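# Place the cheese cube in the tray undamaged

## Task

Move the cheese cube into the tray, and do not crush or deform it along the way.

## Robot and tools

ROBOT. There are two six-joint arms, left_arm and right_arm, and each has a two-finger gripper. Every list ordered by joint uses the same sequence per arm: waist (joint1), shoulder (joint2), elbow (joint3), wrist pitch (joint4), wrist yaw (joint5), wrist roll (joint6). Stated ranges in rad: waist -2.880..2.880, shoulder 0.000..3.142, elbow 0.000..3.019, wrist pitch -1.693..1.571, wrist yaw -1.571..1.571, wrist roll -2.094..2.094. The true end of a joint may sit up to 0.084 rad either side of these values.

FRAMES. Scene frame: the origin is at table-top height, halfway between the two nominal bases. +z points up, +x points out over the table, and left_arm is on the +y side. Image left and right do not match these arm names. Calibrated bases in the scene frame: left_arm at (-0.029, +0.233, +0.019) m with a small yaw (quat_wxyz +1, 0, 0, +0.010). right_arm at (+0.018, -0.356, +0.048) m (quat_wxyz +1, 0, 0, -0.017). Each base frame has +z up. end_effector_position (m) and end_effector_quat_wxyz are given in that arm's own base frame. The position is the point between the finger pads, roughly 1 cm short of the fingertips. The fingers point along gripper +z and close along gripper y. At long reach the reported pose can be wrong by a few cm. Head cameras and the table use the scene frame. A wrist camera uses its arm's frame.

ROW FORMAT. Both motion tools take rows of 14 numbers, each in [-1, 1], for both arms every time. The order is: left_arm's 6 joint values, then left opening, then right_arm's 6 joint values, then right opening. Joint values are offsets scaled so that 1.0 equals 2.811 rad (waist, shoulder), 2.53 (elbow), 2.575 (wrist pitch), 8.12 (wrist yaw) or 9.528 (wrist roll). The offset is measured from the "Joint targets" that were in force when the action or move began. It is not measured from the previous row, so sending the same offset again moves the joint further. A 0 keeps a joint at its target. Opening is absolute: +1 fully open, -1 closed. To leave a gripper as it is, repeat its current command; a 0 there means half-closed.

execute_actions(actions, cameras). actions is a list of actions. Each action is a list of 1 to 15 rows, and each row lasts one 1/30 s step. If an action has fewer than 15 rows, its last row is held until the 0.5 s is up. Sending an empty list only returns the state. An action is rejected if it would drive any joint more than 0.084 rad beyond its range. If the first action fails that check, or any action is malformed, the whole call is rejected. Per step, a joint target cannot lead its measured angle by more than 0.716 rad (waist, shoulder), 0.645 (elbow), 0.69 (wrist pitch), 1.84 (wrist yaw) or 3.24 (wrist roll). Targets that would move the hand more than 110 mm are scaled back, so large moves take several actions.

move(target, speed, blend, opening_speed, blocking, cameras). target is one 14-number row, or a list of up to 15 rows. Every row is an offset from the same starting Joint targets, not from the row before it. All joints move in step along a path, so the hand follows a curve, and nothing avoids obstacles. speed is in rad/s for the joint with the farthest to go, from 0.01 to 12.57, default 0.5. Give one value, or one per target. blend is in rad and rounds off intermediate corners; the default 0 stops at each one. opening_speed is in opening units per second, 0.2 or more. Use it near 0.2 when closing on the cheese. blocking=false returns after about 0.5 s while the move keeps going. A path lasts at least 0.5 s, and one over 10 s stops before the target. The "move:" line reports the result: done, off_target (at rest but more than 0.035 rad away), moving, held, or fault. limits=held means some steps were withheld. Neither done nor off_target tells you whether there was contact.

wait(seconds 0..10) lets time pass while the last commands are held. stop() brakes a running move; it needs some room to do so. zoom_image(camera, region=[x0,y0,x1,y1]) enlarges a region of at most 504x504 px from that camera's latest image. Cameras are cam_head_left, cam_head_right, cam_left_wrist and cam_right_wrist, each 672x504. read_manual gives licence texts only. finished_scene(scene=1) ends the scene for good, and the cube must stay in the tray without help.

RESULTS. "Joint positions" and "Joint velocities" give the six joints (rad, rad/s), then the pad gap (m; 0.094 means fully open). "within noise" means the arm is still. "Joint targets" is the baseline for the next offsets. "Tool commands" shows the current opening commands. grip_measured is the finger opening on the command scale; with nothing held it reads up to about 2.5 mm wide. grip_effort_nm is gripper motor effort (negative means closing), with an offset; it does not equal pad force. Joint torques include the arm's own weight. Joints 3 and 4 wrap at ±28 N m. "joint sent to its limit" means a joint was stopped at its end. "joint command not followed" means the clearance check changed targets. Action calls also list joint positions at sample steps. MOTOR HOT appears at 85 °C. At 100 °C an OVER-TEMPERATURE FAULT lets that arm go limp for 30 s or more.

CAUTIONS. The cheese gives way: close slowly and only a little below the reading at first touch, because grip force climbs quickly after contact. To release, command an opening well above grip_measured. Do not let the arms hit or pinch each other, and never close one gripper on the other arm's fingers. Avoid fast contact, pressing targets past an obstacle, dropping the cube or letting it go while it is moving, and anything falling off the table. To stop an arm pushing, command its targets back past its measured positions. Do not hold an arm stretched out or pushing for long, because the motors heat up. Objects may occasionally be nudged by outside pushes.

Each tool is called after "Emit:" by a JSON object that holds its "name" and its "arguments".

## Session

Emit:
{"name": "execute_actions", "arguments": {"actions": []}}

Scene clock: 0.00 s.
left_arm: end_effector_position=(+0.4545, +0.0730, +0.3522) grip_measured=+1.000 grip_effort_nm=n/a end_effector_quat_wxyz=(+0.146, -0.335, +0.909, +0.201) | right_arm: end_effector_position=(+0.7970, +0.4650, +0.2422) grip_measured=+1.000 grip_effort_nm=n/a end_effector_quat_wxyz=(+0.557, -0.393, +0.654, +0.329)
Joint positions: left_arm=[-0.014 1.452 1.614 -1.591 -0.483 -0.685 0.094] | right_arm=[0.416 2.343 2.162 -0.027 -0.649 -0.135 0.094]
Joint velocities: within noise
Joint torques (N m): no reading
Heat: left arm: hottest waist 26 °C; right arm: hottest shoulder 28 °C.
Joint targets: left_arm=[-0.014 1.456 1.637 -1.590 -0.483 -0.685] | right_arm=[0.416 2.355 2.188 -0.024 -0.649 -0.135]
Tool commands: left_gripper/opening=+1.0 right_gripper/opening=+1.0

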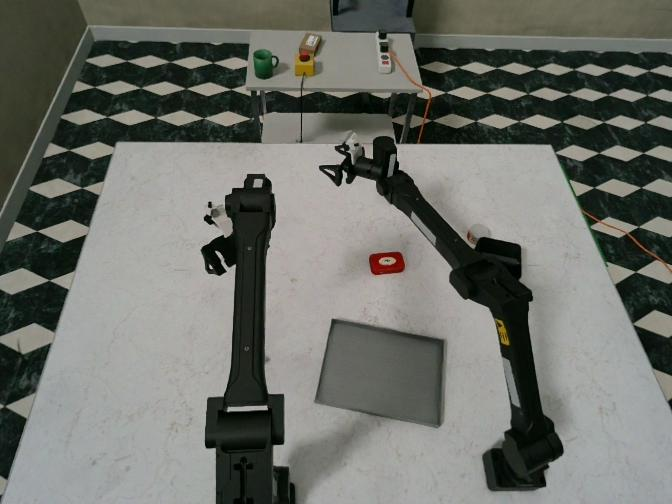

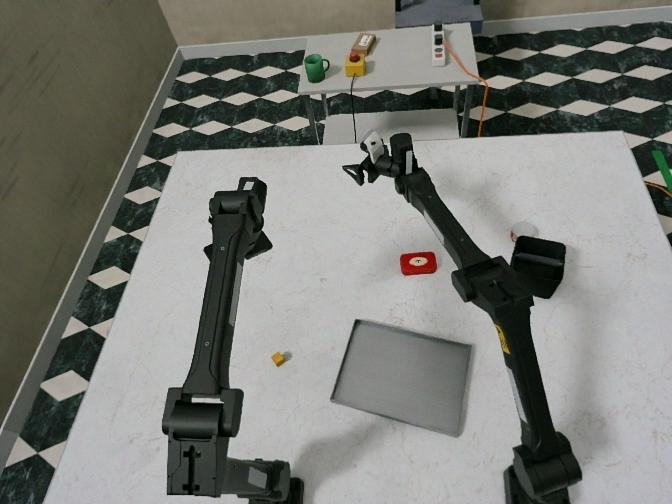

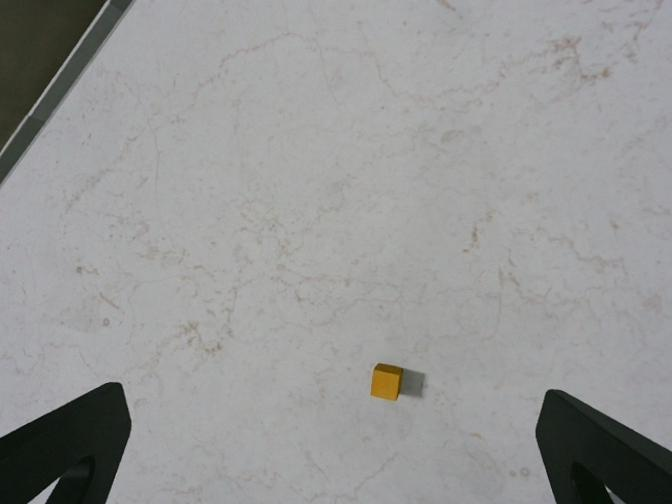

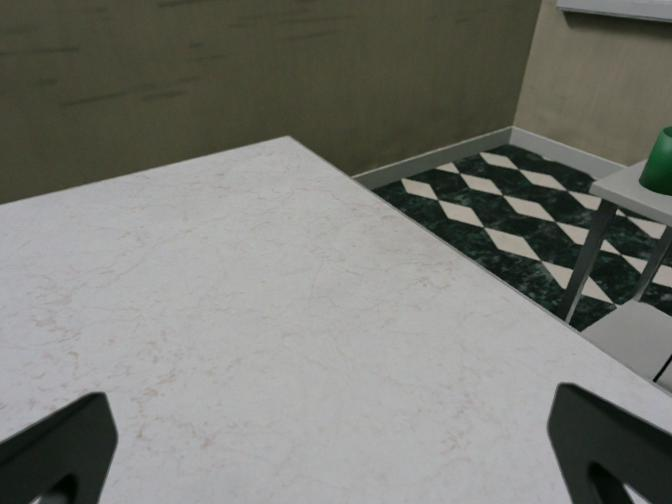

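Emit:
{"name": "move", "arguments": {"target": [0.0401,-0.035,-0.2919,0.1857,0.0595,0.0019,1,0,0,0,0,0,0,1], "speed": 0.9}}

Scene clock: 40.83 s.
left_arm: end_effector_position=(+0.3422, +0.0304, +0.0931) grip_measured=+1.000 grip_effort_nm=0.051 end_effector_quat_wxyz=(-0.014, -0.373, +0.928, +0.005) | right_arm: end_effector_position=(+0.7970, +0.4650, +0.2422) grip_measured=+1.000 grip_effort_nm=-0.027 end_effector_quat_wxyz=(+0.557, -0.393, +0.654, +0.329)
Joint positions: left_arm=[0.089 1.368 0.888 -1.12 -0.002 -0.676 0.094] | right_arm=[0.416 2.343 2.162 -0.027 -0.649 -0.135 0.094]
Joint velocities: within noise
Joint torques (N m): left_arm=[2.43 -8.76 9.44 0.83 -0.05 0.07] | right_arm=[1.61 -23.18 12.41 2 -0.04 -0.11]
Heat: left arm: hottest elbow 27 °C; right arm: hottest shoulder 36 °C.
Joint targets: left_arm=[0.099 1.358 0.898 -1.112 0.000 -0.666] | right_arm=[0.416 2.355 2.188 -0.024 -0.649 -0.135]
move: done

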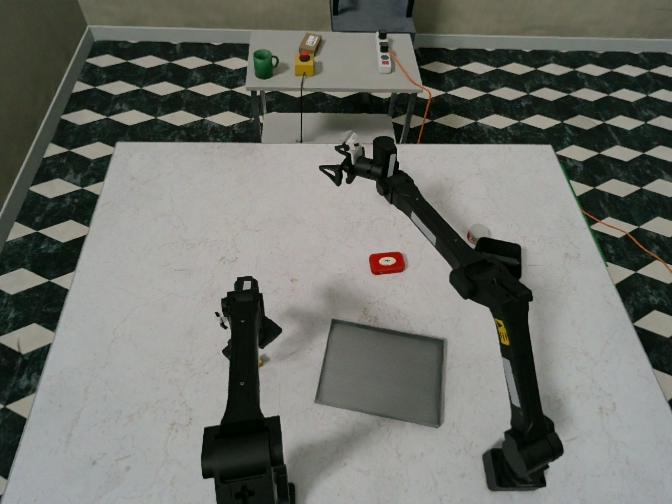

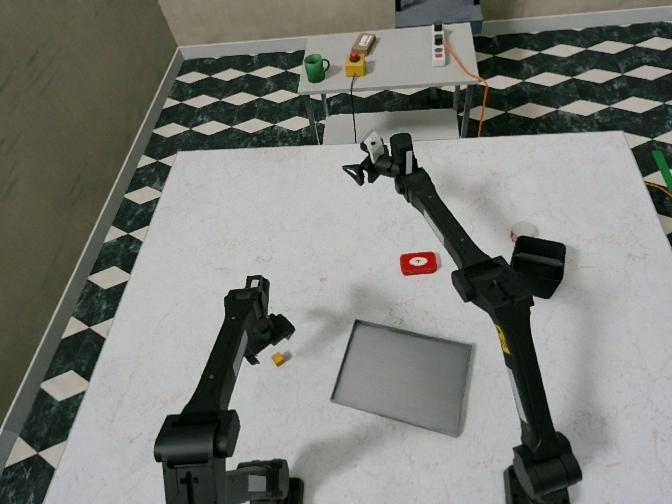

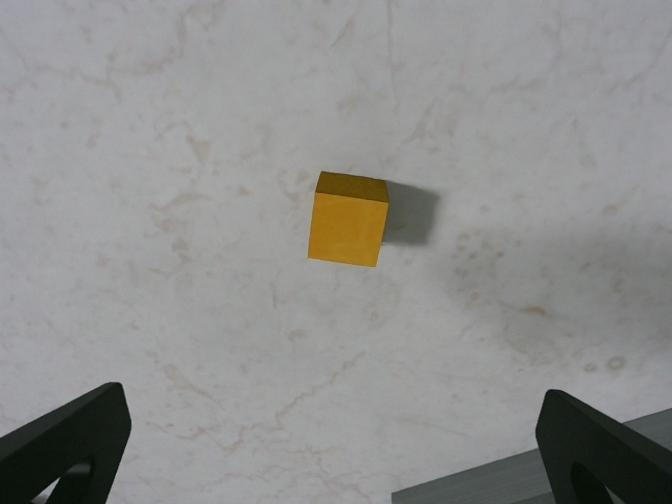

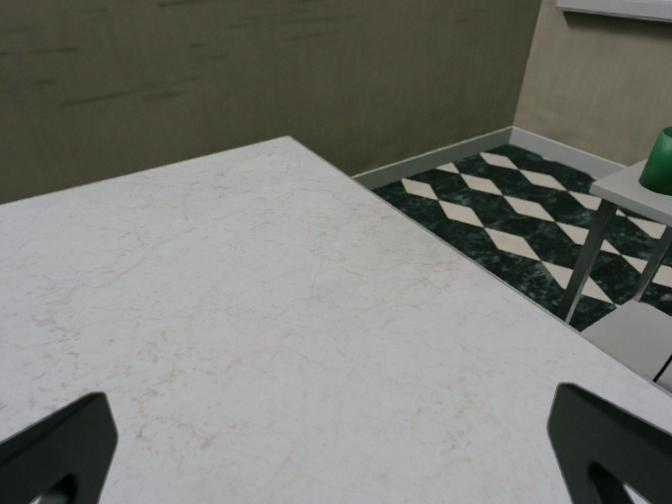

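Emit:
{"name": "move", "arguments": {"target": [0.0041,0.0427,-0.0332,0.0831,0,0.0154,1,0,0,0,0,0,0,1], "speed": 0.4, "cameras": ["cam_left_wrist"]}}

Scene clock: 84.20 s.
left_arm: end_effector_position=(+0.3527, +0.0351, +0.0337) grip_measured=+1.000 grip_effort_nm=0.061 end_effector_quat_wxyz=(+0.002, -0.310, +0.951, +0.000) | right_arm: end_effector_position=(+0.7970, +0.4650, +0.2422) grip_measured=+1.000 grip_effort_nm=-0.027 end_effector_quat_wxyz=(+0.557, -0.393, +0.654, +0.329)
Joint positions: left_arm=[0.1 1.472 0.811 -0.906 -0.001 -0.53 0.094] | right_arm=[0.416 2.343 2.162 -0.027 -0.649 -0.135 0.094]
Joint velocities: within noise
Joint torques (N m): left_arm=[2.26 -8.29 7.88 0.87 -0.02 0.08] | right_arm=[1.08 -23.06 12.41 1.95 -0.04 -0.12]
Heat: left arm: hottest elbow 29 °C; right arm: hottest shoulder 39 °C.
Joint targets: left_arm=[0.110 1.478 0.814 -0.898 0.000 -0.520] | right_arm=[0.416 2.355 2.188 -0.024 -0.649 -0.135]
move: done
Images, in order (width x height): cam_left_wrist 672x504.

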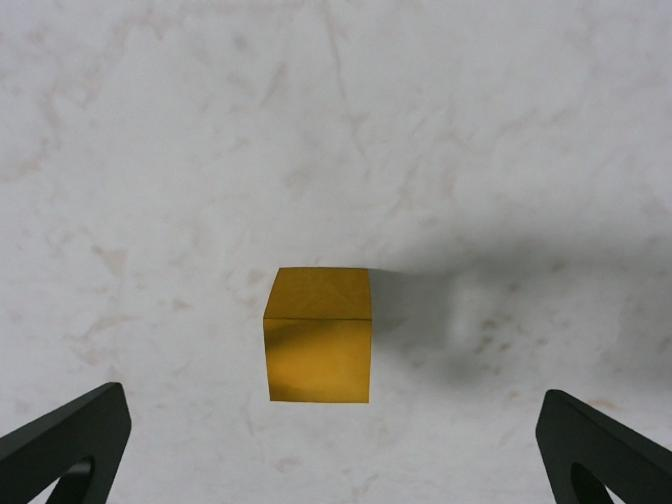

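Emit:
{"name": "move", "arguments": {"target": [0.0036,0.02515,-0.0209,0.0441,0,0.00105,1,0,0,0,0,0,0,1], "speed": 0.15, "cameras": ["cam_left_wrist"]}}

Emit:
{"name": "move", "arguments": {"target": [0,0,0,0,0,0,-0.3,0,0,0,0,0,0,1], "opening_speed": 1.0, "cameras": ["cam_left_wrist"]}}

Scene clock: 102.03 s.
left_arm: end_effector_position=(+0.3486, +0.0382, -0.0011) grip_measured=+1.000 grip_effort_nm=0.056 end_effector_quat_wxyz=(+0.003, -0.309, +0.951, +0.000) | right_arm: end_effector_position=(+0.7970, +0.4650, +0.2422) grip_measured=+1.000 grip_effort_nm=-0.032 end_effector_quat_wxyz=(+0.557, -0.393, +0.654, +0.329)
Joint positions: left_arm=[0.11 1.535 0.762 -0.793 -0.001 -0.519 0.094] | right_arm=[0.416 2.343 2.162 -0.027 -0.649 -0.135 0.094]
Joint velocities: within noise
Joint torques (N m): left_arm=[1.73 -8 6.95 0.88 -0.04 0.06] | right_arm=[1.49 -22.83 12.44 2 -0.02 -0.14]
Heat: left arm: hottest elbow 28 °C; right arm: hottest shoulder 39 °C.
Joint targets: left_arm=[0.121 1.549 0.761 -0.785 0.000 -0.510] | right_arm=[0.416 2.355 2.188 -0.024 -0.649 -0.135]
move: done
Images, in order (width x height): cam_left_wrist 672x504.

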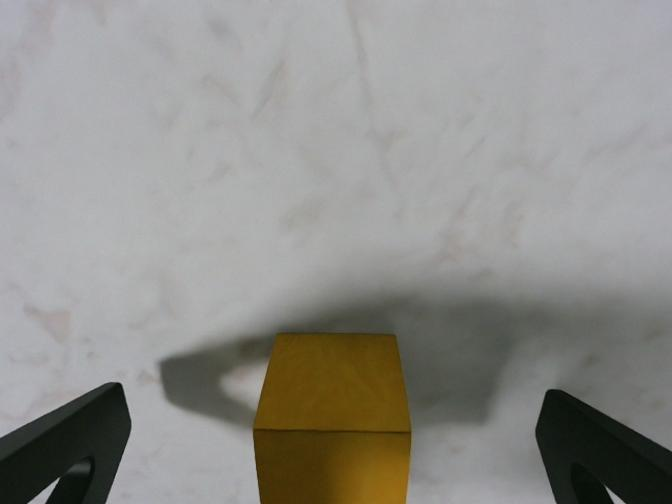

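Scene clock: 103.57 s.
left_arm: end_effector_position=(+0.3486, +0.0381, -0.0011) grip_measured=-0.299 grip_effort_nm=-0.027 end_effector_quat_wxyz=(+0.002, -0.309, +0.951, +0.000) | right_arm: end_effector_position=(+0.7970, +0.4650, +0.2422) grip_measured=+1.000 grip_effort_nm=-0.032 end_effector_quat_wxyz=(+0.557, -0.393, +0.654, +0.329)
Joint positions: left_arm=[0.11 1.535 0.762 -0.793 -0.001 -0.519 0.033] | right_arm=[0.416 2.343 2.162 -0.027 -0.649 -0.135 0.094]
Joint velocities: within noise
Joint torques (N m): left_arm=[2.32 -8.23 6.87 0.88 -0.08 0.08] | right_arm=[1.44 -23.3 12.42 2.1 -0.06 -0.12]
Heat: left arm: hottest elbow 28 °C; right arm: hottest shoulder 39 °C.
Joint targets: left_arm=[0.121 1.549 0.761 -0.785 0.000 -0.510] | right_arm=[0.416 2.355 2.188 -0.024 -0.649 -0.135]
move: done
Images, in order (width x height): cam_left_wrist 672x504.

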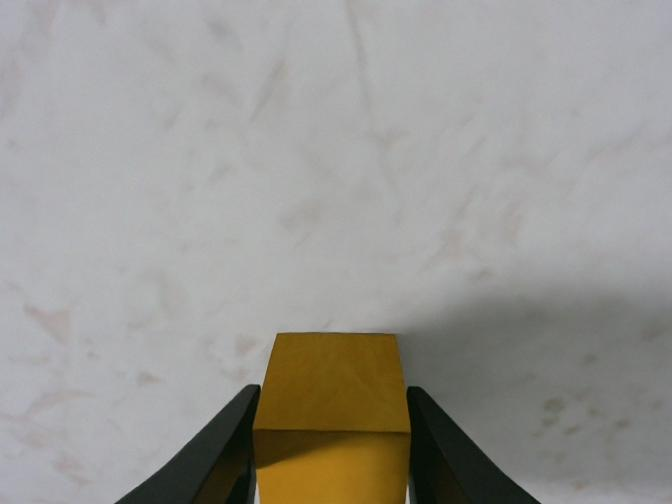

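Emit:
{"name": "move", "arguments": {"target": [0,0,0,0,0,0,-0.37,0,0,0,0,0,0,1], "opening_speed": 0.2, "cameras": ["cam_left_wrist"]}}

Emit:
{"name": "move", "arguments": {"target": [0,0,0,0,0,0,-0.4,0,0,0,0,0,0,1], "opening_speed": 0.2, "cameras": ["cam_left_wrist"]}}

Scene clock: 111.80 s.
left_arm: end_effector_position=(+0.3486, +0.0381, -0.0011) grip_measured=-0.369 grip_effort_nm=-0.022 end_effector_quat_wxyz=(+0.002, -0.309, +0.951, +0.000) | right_arm: end_effector_position=(+0.7970, +0.4650, +0.2422) grip_measured=+1.000 grip_effort_nm=-0.027 end_effector_quat_wxyz=(+0.557, -0.393, +0.654, +0.329)
Joint positions: left_arm=[0.11 1.535 0.762 -0.793 -0.001 -0.518 0.03] | right_arm=[0.416 2.343 2.162 -0.027 -0.649 -0.135 0.094]
Joint velocities: within noise
Joint torques (N m): left_arm=[2.32 -8 6.8 0.85 -0.05 0.06] | right_arm=[1.26 -23 12.48 2.04 -0.04 -0.12]
Heat: left arm: hottest elbow 28 °C; right arm: hottest shoulder 40 °C.
Joint targets: left_arm=[0.121 1.549 0.761 -0.785 0.000 -0.510] | right_arm=[0.416 2.355 2.188 -0.024 -0.649 -0.135]
move: done
Images, in order (width x height): cam_left_wrist 672x504.

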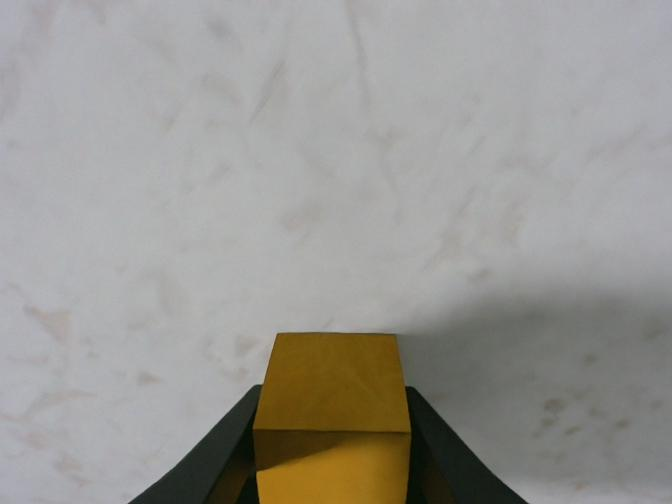

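Scene clock: 112.30 s.
left_arm: end_effector_position=(+0.3486, +0.0381, -0.0011) grip_measured=-0.398 grip_effort_nm=-0.027 end_effector_quat_wxyz=(+0.002, -0.309, +0.951, +0.000) | right_arm: end_effector_position=(+0.7970, +0.4650, +0.2422) grip_measured=+1.000 grip_effort_nm=-0.027 end_effector_quat_wxyz=(+0.557, -0.393, +0.654, +0.329)
Joint positions: left_arm=[0.11 1.535 0.762 -0.793 -0.001 -0.518 0.028] | right_arm=[0.416 2.343 2.162 -0.027 -0.649 -0.135 0.094]
Joint velocities: within noise
Joint torques (N m): left_arm=[2.61 -8.18 6.79 0.95 -0.05 0.09] | right_arm=[1.32 -22.95 12.37 2.07 -0.03 -0.12]
Heat: left arm: hottest elbow 28 °C; right arm: hottest shoulder 40 °C.
Joint targets: left_arm=[0.121 1.549 0.761 -0.785 0.000 -0.510] | right_arm=[0.416 2.355 2.188 -0.024 -0.649 -0.135]
move: done
Images, in order (width x height): cam_left_wrist 672x504.

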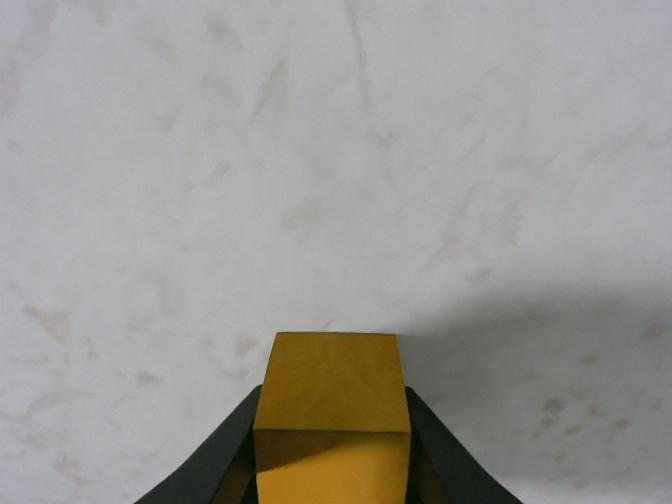

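Emit:
{"name": "move", "arguments": {"target": [0,0,0,0,0,0,-0.43,0,0,0,0,0,0,1], "opening_speed": 0.2, "cameras": ["cam_left_wrist"]}}

Emit:
{"name": "move", "arguments": {"target": [0,0,0,0,0,0,-0.45,0,0,0,0,0,0,1], "opening_speed": 0.2, "cameras": ["cam_left_wrist"]}}

Scene clock: 118.77 s.
left_arm: end_effector_position=(+0.3486, +0.0381, -0.0011) grip_measured=-0.426 grip_effort_nm=-0.139 end_effector_quat_wxyz=(+0.002, -0.309, +0.951, +0.000) | right_arm: end_effector_position=(+0.7970, +0.4650, +0.2422) grip_measured=+1.000 grip_effort_nm=-0.027 end_effector_quat_wxyz=(+0.557, -0.393, +0.654, +0.329)
Joint positions: left_arm=[0.11 1.535 0.762 -0.793 -0.001 -0.518 0.027] | right_arm=[0.416 2.343 2.162 -0.027 -0.649 -0.135 0.094]
Joint velocities: within noise
Joint torques (N m): left_arm=[2.32 -8.23 6.79 0.94 -0.07 0.07] | right_arm=[1.38 -23.12 12.38 1.99 -0.03 -0.13]
Heat: left arm: hottest elbow 28 °C; right arm: hottest shoulder 40 °C.
Joint targets: left_arm=[0.121 1.549 0.761 -0.785 0.000 -0.510] | right_arm=[0.416 2.355 2.188 -0.024 -0.649 -0.135]
move: done
Images, in order (width x height): cam_left_wrist 672x504.

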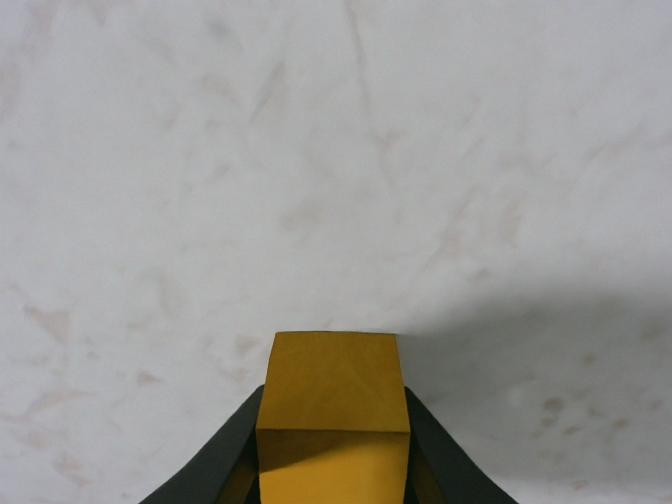

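Scene clock: 119.27 s.
left_arm: end_effector_position=(+0.3486, +0.0381, -0.0011) grip_measured=-0.445 grip_effort_nm=-0.222 end_effector_quat_wxyz=(+0.002, -0.309, +0.951, +0.000) | right_arm: end_effector_position=(+0.7970, +0.4650, +0.2422) grip_measured=+1.000 grip_effort_nm=-0.027 end_effector_quat_wxyz=(+0.557, -0.393, +0.654, +0.329)
Joint positions: left_arm=[0.11 1.535 0.762 -0.793 -0.001 -0.518 0.026] | right_arm=[0.416 2.343 2.162 -0.027 -0.649 -0.135 0.094]
Joint velocities: within noise
Joint torques (N m): left_arm=[2.02 -7.94 6.91 0.95 -0.07 0.06] | right_arm=[1.32 -22.65 12.36 2.04 -0.03 -0.12]
Heat: left arm: hottest elbow 28 °C; right arm: hottest shoulder 40 °C.
Joint targets: left_arm=[0.121 1.549 0.761 -0.785 0.000 -0.510] | right_arm=[0.416 2.355 2.188 -0.024 -0.649 -0.135]
move: done
Images, in order (width x height): cam_left_wrist 672x504.

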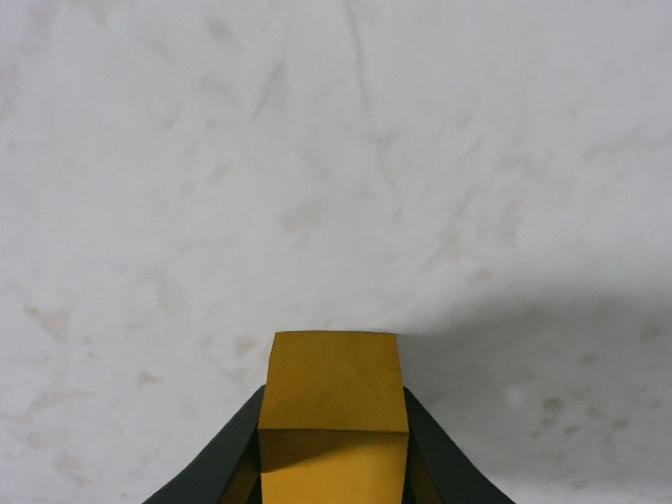

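Emit:
{"name": "move", "arguments": {"target": [[0,-0.0678,0.0541,-0.1272,0,0,-0.45,0,0,0,0,0,0,1],[-0.2447,-0.0307,0.0961,-0.128,0,0,-0.45,0,0,0,0,0,0,1]], "speed": [0.25,0.4], "cameras": ["cam_head_left","cam_head_right","cam_left_wrist"]}}

Scene clock: 152.90 s.
left_arm: end_effector_position=(+0.3168, -0.2030, +0.0915) grip_measured=-0.445 grip_effort_nm=-0.222 end_effector_quat_wxyz=(-0.008, +0.025, +1.000, +0.005) | right_arm: end_effector_position=(+0.7970, +0.4650, +0.2422) grip_measured=+1.000 grip_effort_nm=-0.027 end_effector_quat_wxyz=(+0.557, -0.393, +0.654, +0.329)
Joint positions: left_arm=[-0.569 1.447 0.964 -1.106 0 -0.518 0.026] | right_arm=[0.416 2.343 2.162 -0.027 -0.649 -0.135 0.094]
Joint velocities: within noise
Joint torques (N m): left_arm=[1.44 -8.18 12.11 0.24 -0.11 0.04] | right_arm=[1.2 -22.89 12.4 1.94 -0.06 -0.13]
Heat: left arm: hottest elbow 27 °C; right arm: hottest shoulder 41 °C.
Joint targets: left_arm=[-0.568 1.462 1.004 -1.114 0.000 -0.510] | right_arm=[0.416 2.355 2.188 -0.024 -0.649 -0.135]
move: off_target (left_arm); left_arm: the elbow is farthest, 0.040 rad from its target
Images, in order (width x height): cam_head_left 672x504, cam_head_right 672x504, cam_left_wrist 672x504.

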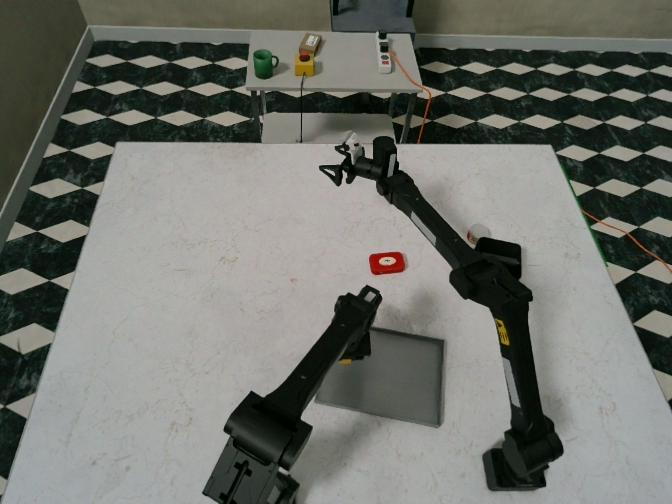

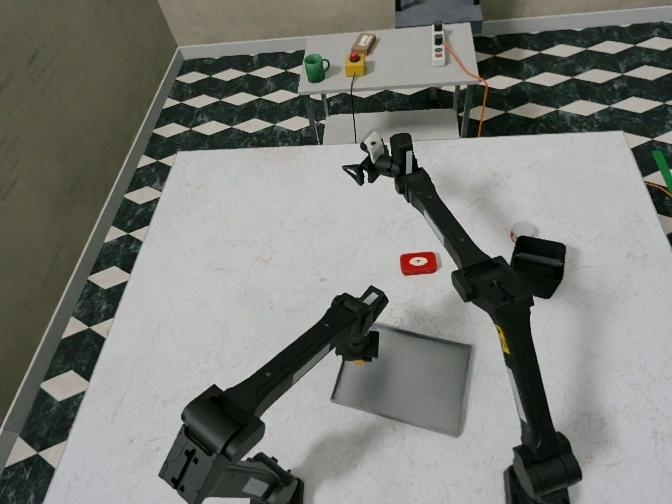

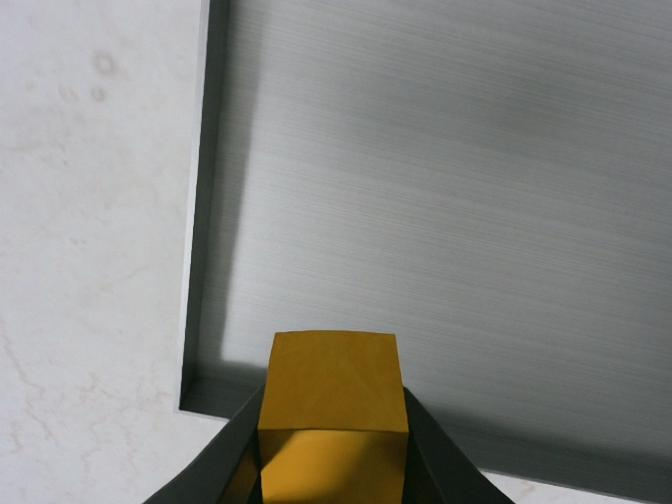

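Emit:
{"name": "move", "arguments": {"target": [-0.032,0.0318,-0.0584,0.0926,0,0,-0.45,0,0,0,0,0,0,1], "speed": 0.25, "cameras": ["cam_head_right","cam_left_wrist"]}}

Scene clock: 173.03 s.
left_arm: end_effector_position=(+0.2979, -0.2267, +0.0236) grip_measured=-0.445 grip_effort_nm=-0.208 end_effector_quat_wxyz=(+0.001, +0.066, +0.998, -0.001) | right_arm: end_effector_position=(+0.7970, +0.4650, +0.2422) grip_measured=+1.000 grip_effort_nm=-0.027 end_effector_quat_wxyz=(+0.557, -0.393, +0.654, +0.329)
Joint positions: left_arm=[-0.649 1.54 0.855 -0.884 0 -0.518 0.026] | right_arm=[0.416 2.343 2.162 -0.027 -0.649 -0.135 0.094]
Joint velocities: within noise
Joint torques (N m): left_arm=[0.62 -9.05 7.61 0.85 -0.11 0.06] | right_arm=[1.32 -23.06 12.46 2.03 -0.03 -0.12]
Heat: left arm: hottest elbow 28 °C; right arm: hottest shoulder 41 °C.
Joint targets: left_arm=[-0.658 1.552 0.857 -0.875 0.000 -0.510] | right_arm=[0.416 2.355 2.188 -0.024 -0.649 -0.135]
move: done
Images, in order (width x height): cam_head_right 672x504, cam_left_wrist 672x504.

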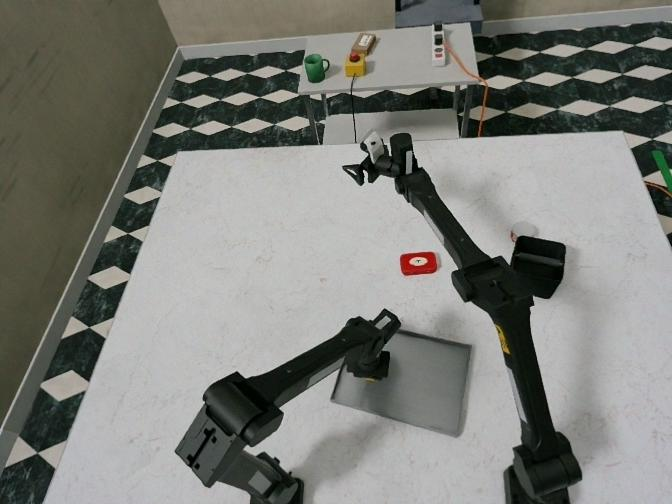

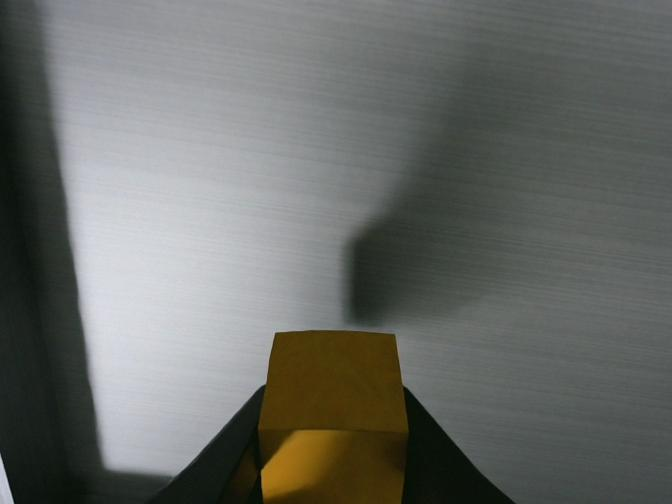

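Emit:
{"name": "move", "arguments": {"target": [0,0.0122,-0.0068,0.02,0,0,-0.45,0,0,0,0,0,0,1], "speed": 0.08, "cameras": ["cam_left_wrist"]}}

Scene clock: 185.67 s.
left_arm: end_effector_position=(+0.2994, -0.2278, +0.0085) grip_measured=-0.445 grip_effort_nm=-0.212 end_effector_quat_wxyz=(+0.003, +0.066, +0.998, -0.002) | right_arm: end_effector_position=(+0.7970, +0.4650, +0.2422) grip_measured=+1.000 grip_effort_nm=-0.027 end_effector_quat_wxyz=(+0.557, -0.393, +0.654, +0.329)
Joint positions: left_arm=[-0.649 1.571 0.841 -0.833 0 -0.518 0.026] | right_arm=[0.416 2.343 2.162 -0.027 -0.649 -0.135 0.094]
Joint velocities: within noise
Joint torques (N m): left_arm=[0.91 -9.11 7.16 0.92 -0.11 0.06] | right_arm=[1.55 -22.83 12.42 1.92 -0.02 -0.12]
Heat: left arm: hottest elbow 28 °C; right arm: hottest shoulder 41 °C.
Joint targets: left_arm=[-0.658 1.586 0.840 -0.824 0.000 -0.510] | right_arm=[0.416 2.355 2.188 -0.024 -0.649 -0.135]
move: done
Images, in order (width x height): cam_left_wrist 672x504.

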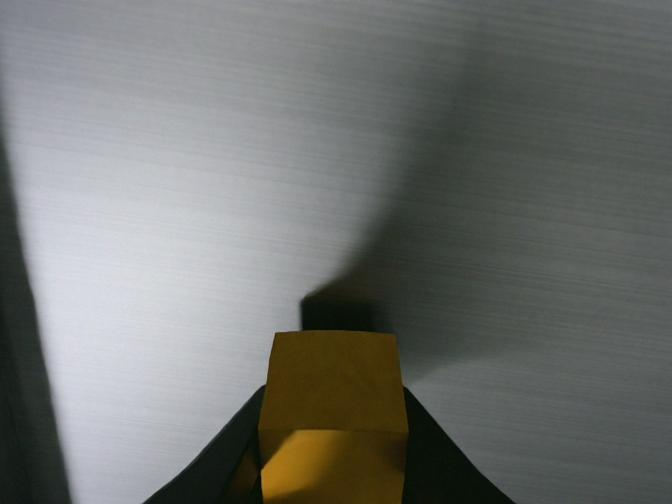

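Emit:
{"name": "move", "arguments": {"target": [0,0.0043,0,0.0047,0,0,-0.45,0,0,0,0,0,0,1], "speed": 0.05, "cameras": ["cam_left_wrist"]}}

Scene clock: 193.73 s.
left_arm: end_effector_position=(+0.3007, -0.2288, +0.0047) grip_measured=-0.445 grip_effort_nm=-0.208 end_effector_quat_wxyz=(+0.004, +0.066, +0.998, -0.003) | right_arm: end_effector_position=(+0.7970, +0.4650, +0.2422) grip_measured=+1.000 grip_effort_nm=-0.027 end_effector_quat_wxyz=(+0.557, -0.393, +0.654, +0.329)
Joint positions: left_arm=[-0.649 1.582 0.841 -0.821 0 -0.518 0.026] | right_arm=[0.416 2.343 2.162 -0.027 -0.649 -0.135 0.094]
Joint velocities: within noise
Joint torques (N m): left_arm=[0.67 -8.7 7.1 0.94 -0.11 0.08] | right_arm=[1.26 -23.12 12.33 1.89 -0.03 -0.11]
Heat: left arm: hottest elbow 28 °C; right arm: hottest shoulder 41 °C.
Joint targets: left_arm=[-0.658 1.598 0.840 -0.812 0.000 -0.510] | right_arm=[0.416 2.355 2.188 -0.024 -0.649 -0.135]
move: done
Images, in order (width x height): cam_left_wrist 672x504.

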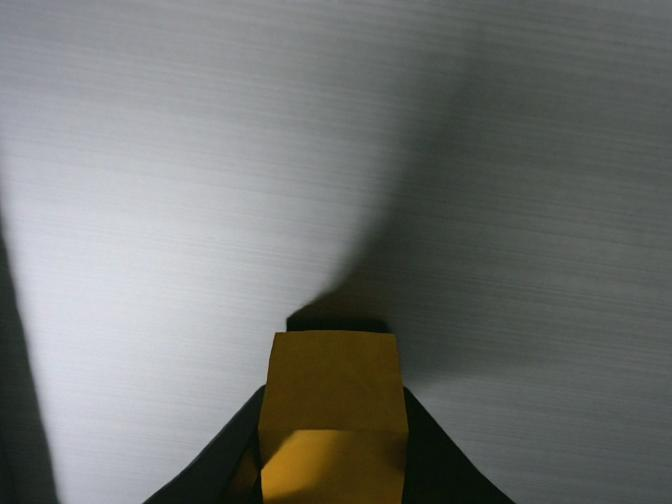

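Emit:
{"name": "move", "arguments": {"target": [0,0.0024,0,0.0026,0,0,-0.45,0,0,0,0,0,0,1], "speed": 0.05, "cameras": ["cam_left_wrist"]}}

Scene clock: 200.63 s.
left_arm: end_effector_position=(+0.3014, -0.2293, +0.0026) grip_measured=-0.445 grip_effort_nm=-0.208 end_effector_quat_wxyz=(+0.004, +0.066, +0.998, -0.003) | right_arm: end_effector_position=(+0.7970, +0.4650, +0.2422) grip_measured=+1.000 grip_effort_nm=-0.027 end_effector_quat_wxyz=(+0.557, -0.393, +0.654, +0.329)
Joint positions: left_arm=[-0.649 1.588 0.841 -0.814 0 -0.518 0.026] | right_arm=[0.416 2.343 2.162 -0.027 -0.649 -0.135 0.094]
Joint velocities: within noise
Joint torques (N m): left_arm=[0.44 -9.05 7.01 0.96 -0.1 0.07] | right_arm=[1.03 -22.83 12.36 1.99 -0.06 -0.13]
Heat: left arm: hottest elbow 28 °C; right arm: hottest shoulder 41 °C.
Joint targets: left_arm=[-0.658 1.605 0.840 -0.805 0.000 -0.510] | right_arm=[0.416 2.355 2.188 -0.024 -0.649 -0.135]
move: done
Images, in order (width x height): cam_left_wrist 672x504.

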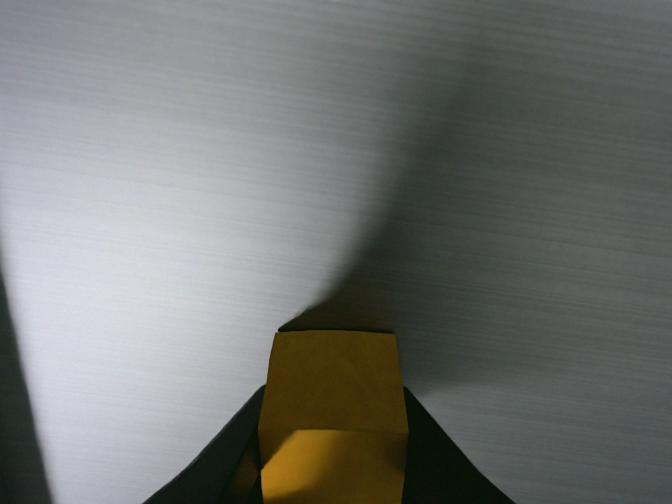

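Emit:
{"name": "move", "arguments": {"target": [0,0,0,0,0,0,-0.1,0,0,0,0,0,0,1], "opening_speed": 0.4, "cameras": ["cam_left_wrist"]}}

Emit:
{"name": "move", "arguments": {"target": [0,-0.07,0,-0.0764,0,0,-0.1,0,0,0,0,0,0,1], "speed": 0.3, "cameras": ["cam_head_right","cam_left_wrist"]}}

Scene clock: 213.30 s.
left_arm: end_effector_position=(+0.3015, -0.2294, +0.0026) grip_measured=-0.101 grip_effort_nm=0.129 end_effector_quat_wxyz=(+0.004, +0.066, +0.998, -0.003) | right_arm: end_effector_position=(+0.7970, +0.4650, +0.2422) grip_measured=+1.000 grip_effort_nm=-0.032 end_effector_quat_wxyz=(+0.557, -0.393, +0.654, +0.329)
Joint positions: left_arm=[-0.649 1.588 0.841 -0.814 0 -0.518 0.042] | right_arm=[0.416 2.343 2.162 -0.027 -0.649 -0.135 0.094]
Joint velocities: within noise
Joint torques (N m): left_arm=[0.67 -8.76 6.95 0.96 -0.11 0.07] | right_arm=[1.38 -23.06 12.36 1.95 -0.02 -0.12]
Heat: left arm: hottest elbow 28 °C; right arm: hottest shoulder 42 °C.
Joint targets: left_arm=[-0.658 1.605 0.840 -0.805 0.000 -0.510] | right_arm=[0.416 2.355 2.188 -0.024 -0.649 -0.135]
move: done
Images, in order (width x height): cam_left_wrist 672x504.

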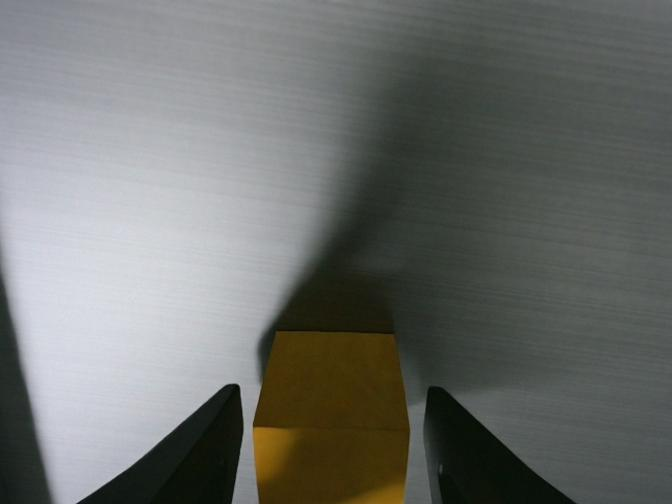

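Scene clock: 214.37 s.
left_arm: end_effector_position=(+0.2792, -0.2124, +0.0635) grip_measured=-0.101 grip_effort_nm=0.134 end_effector_quat_wxyz=(+0.003, +0.066, +0.998, -0.002) | right_arm: end_effector_position=(+0.7970, +0.4650, +0.2422) grip_measured=+1.000 grip_effort_nm=-0.027 end_effector_quat_wxyz=(+0.557, -0.393, +0.654, +0.329)
Joint positions: left_arm=[-0.649 1.408 0.839 -0.995 0 -0.518 0.042] | right_arm=[0.416 2.343 2.162 -0.027 -0.649 -0.135 0.094]
Joint velocities: within noise
Joint torques (N m): left_arm=[0.79 -7.88 8.24 0.36 -0.13 0.08] | right_arm=[1.08 -23.3 12.37 1.91 -0.04 -0.15]
Heat: left arm: hottest elbow 28 °C; right arm: hottest shoulder 42 °C.
Joint targets: left_arm=[-0.658 1.408 0.840 -1.002 0.000 -0.510] | right_arm=[0.416 2.355 2.188 -0.024 -0.649 -0.135]
move: done
Images, in order (width x height): cam_head_right 672x504, cam_left_wrist 672x504.

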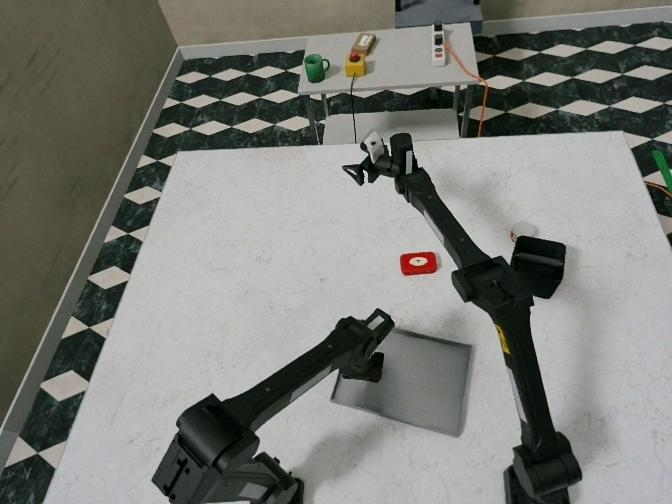

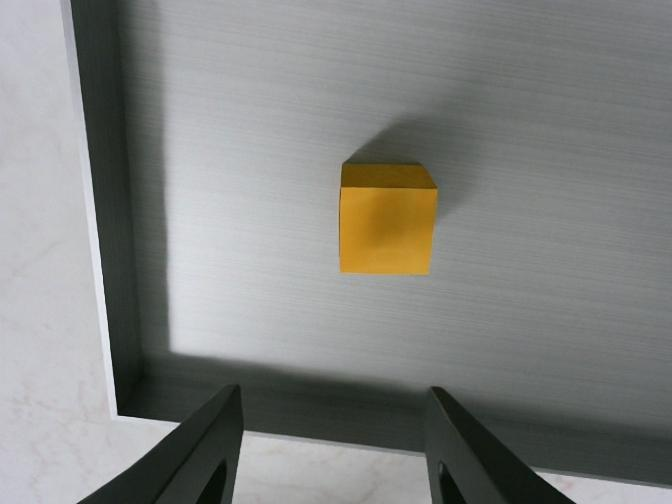

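Cheese cube is resting intact inside the tray.

Emit:
{"name": "finished_scene", "arguments": {}}

The scene is finished: the task was done.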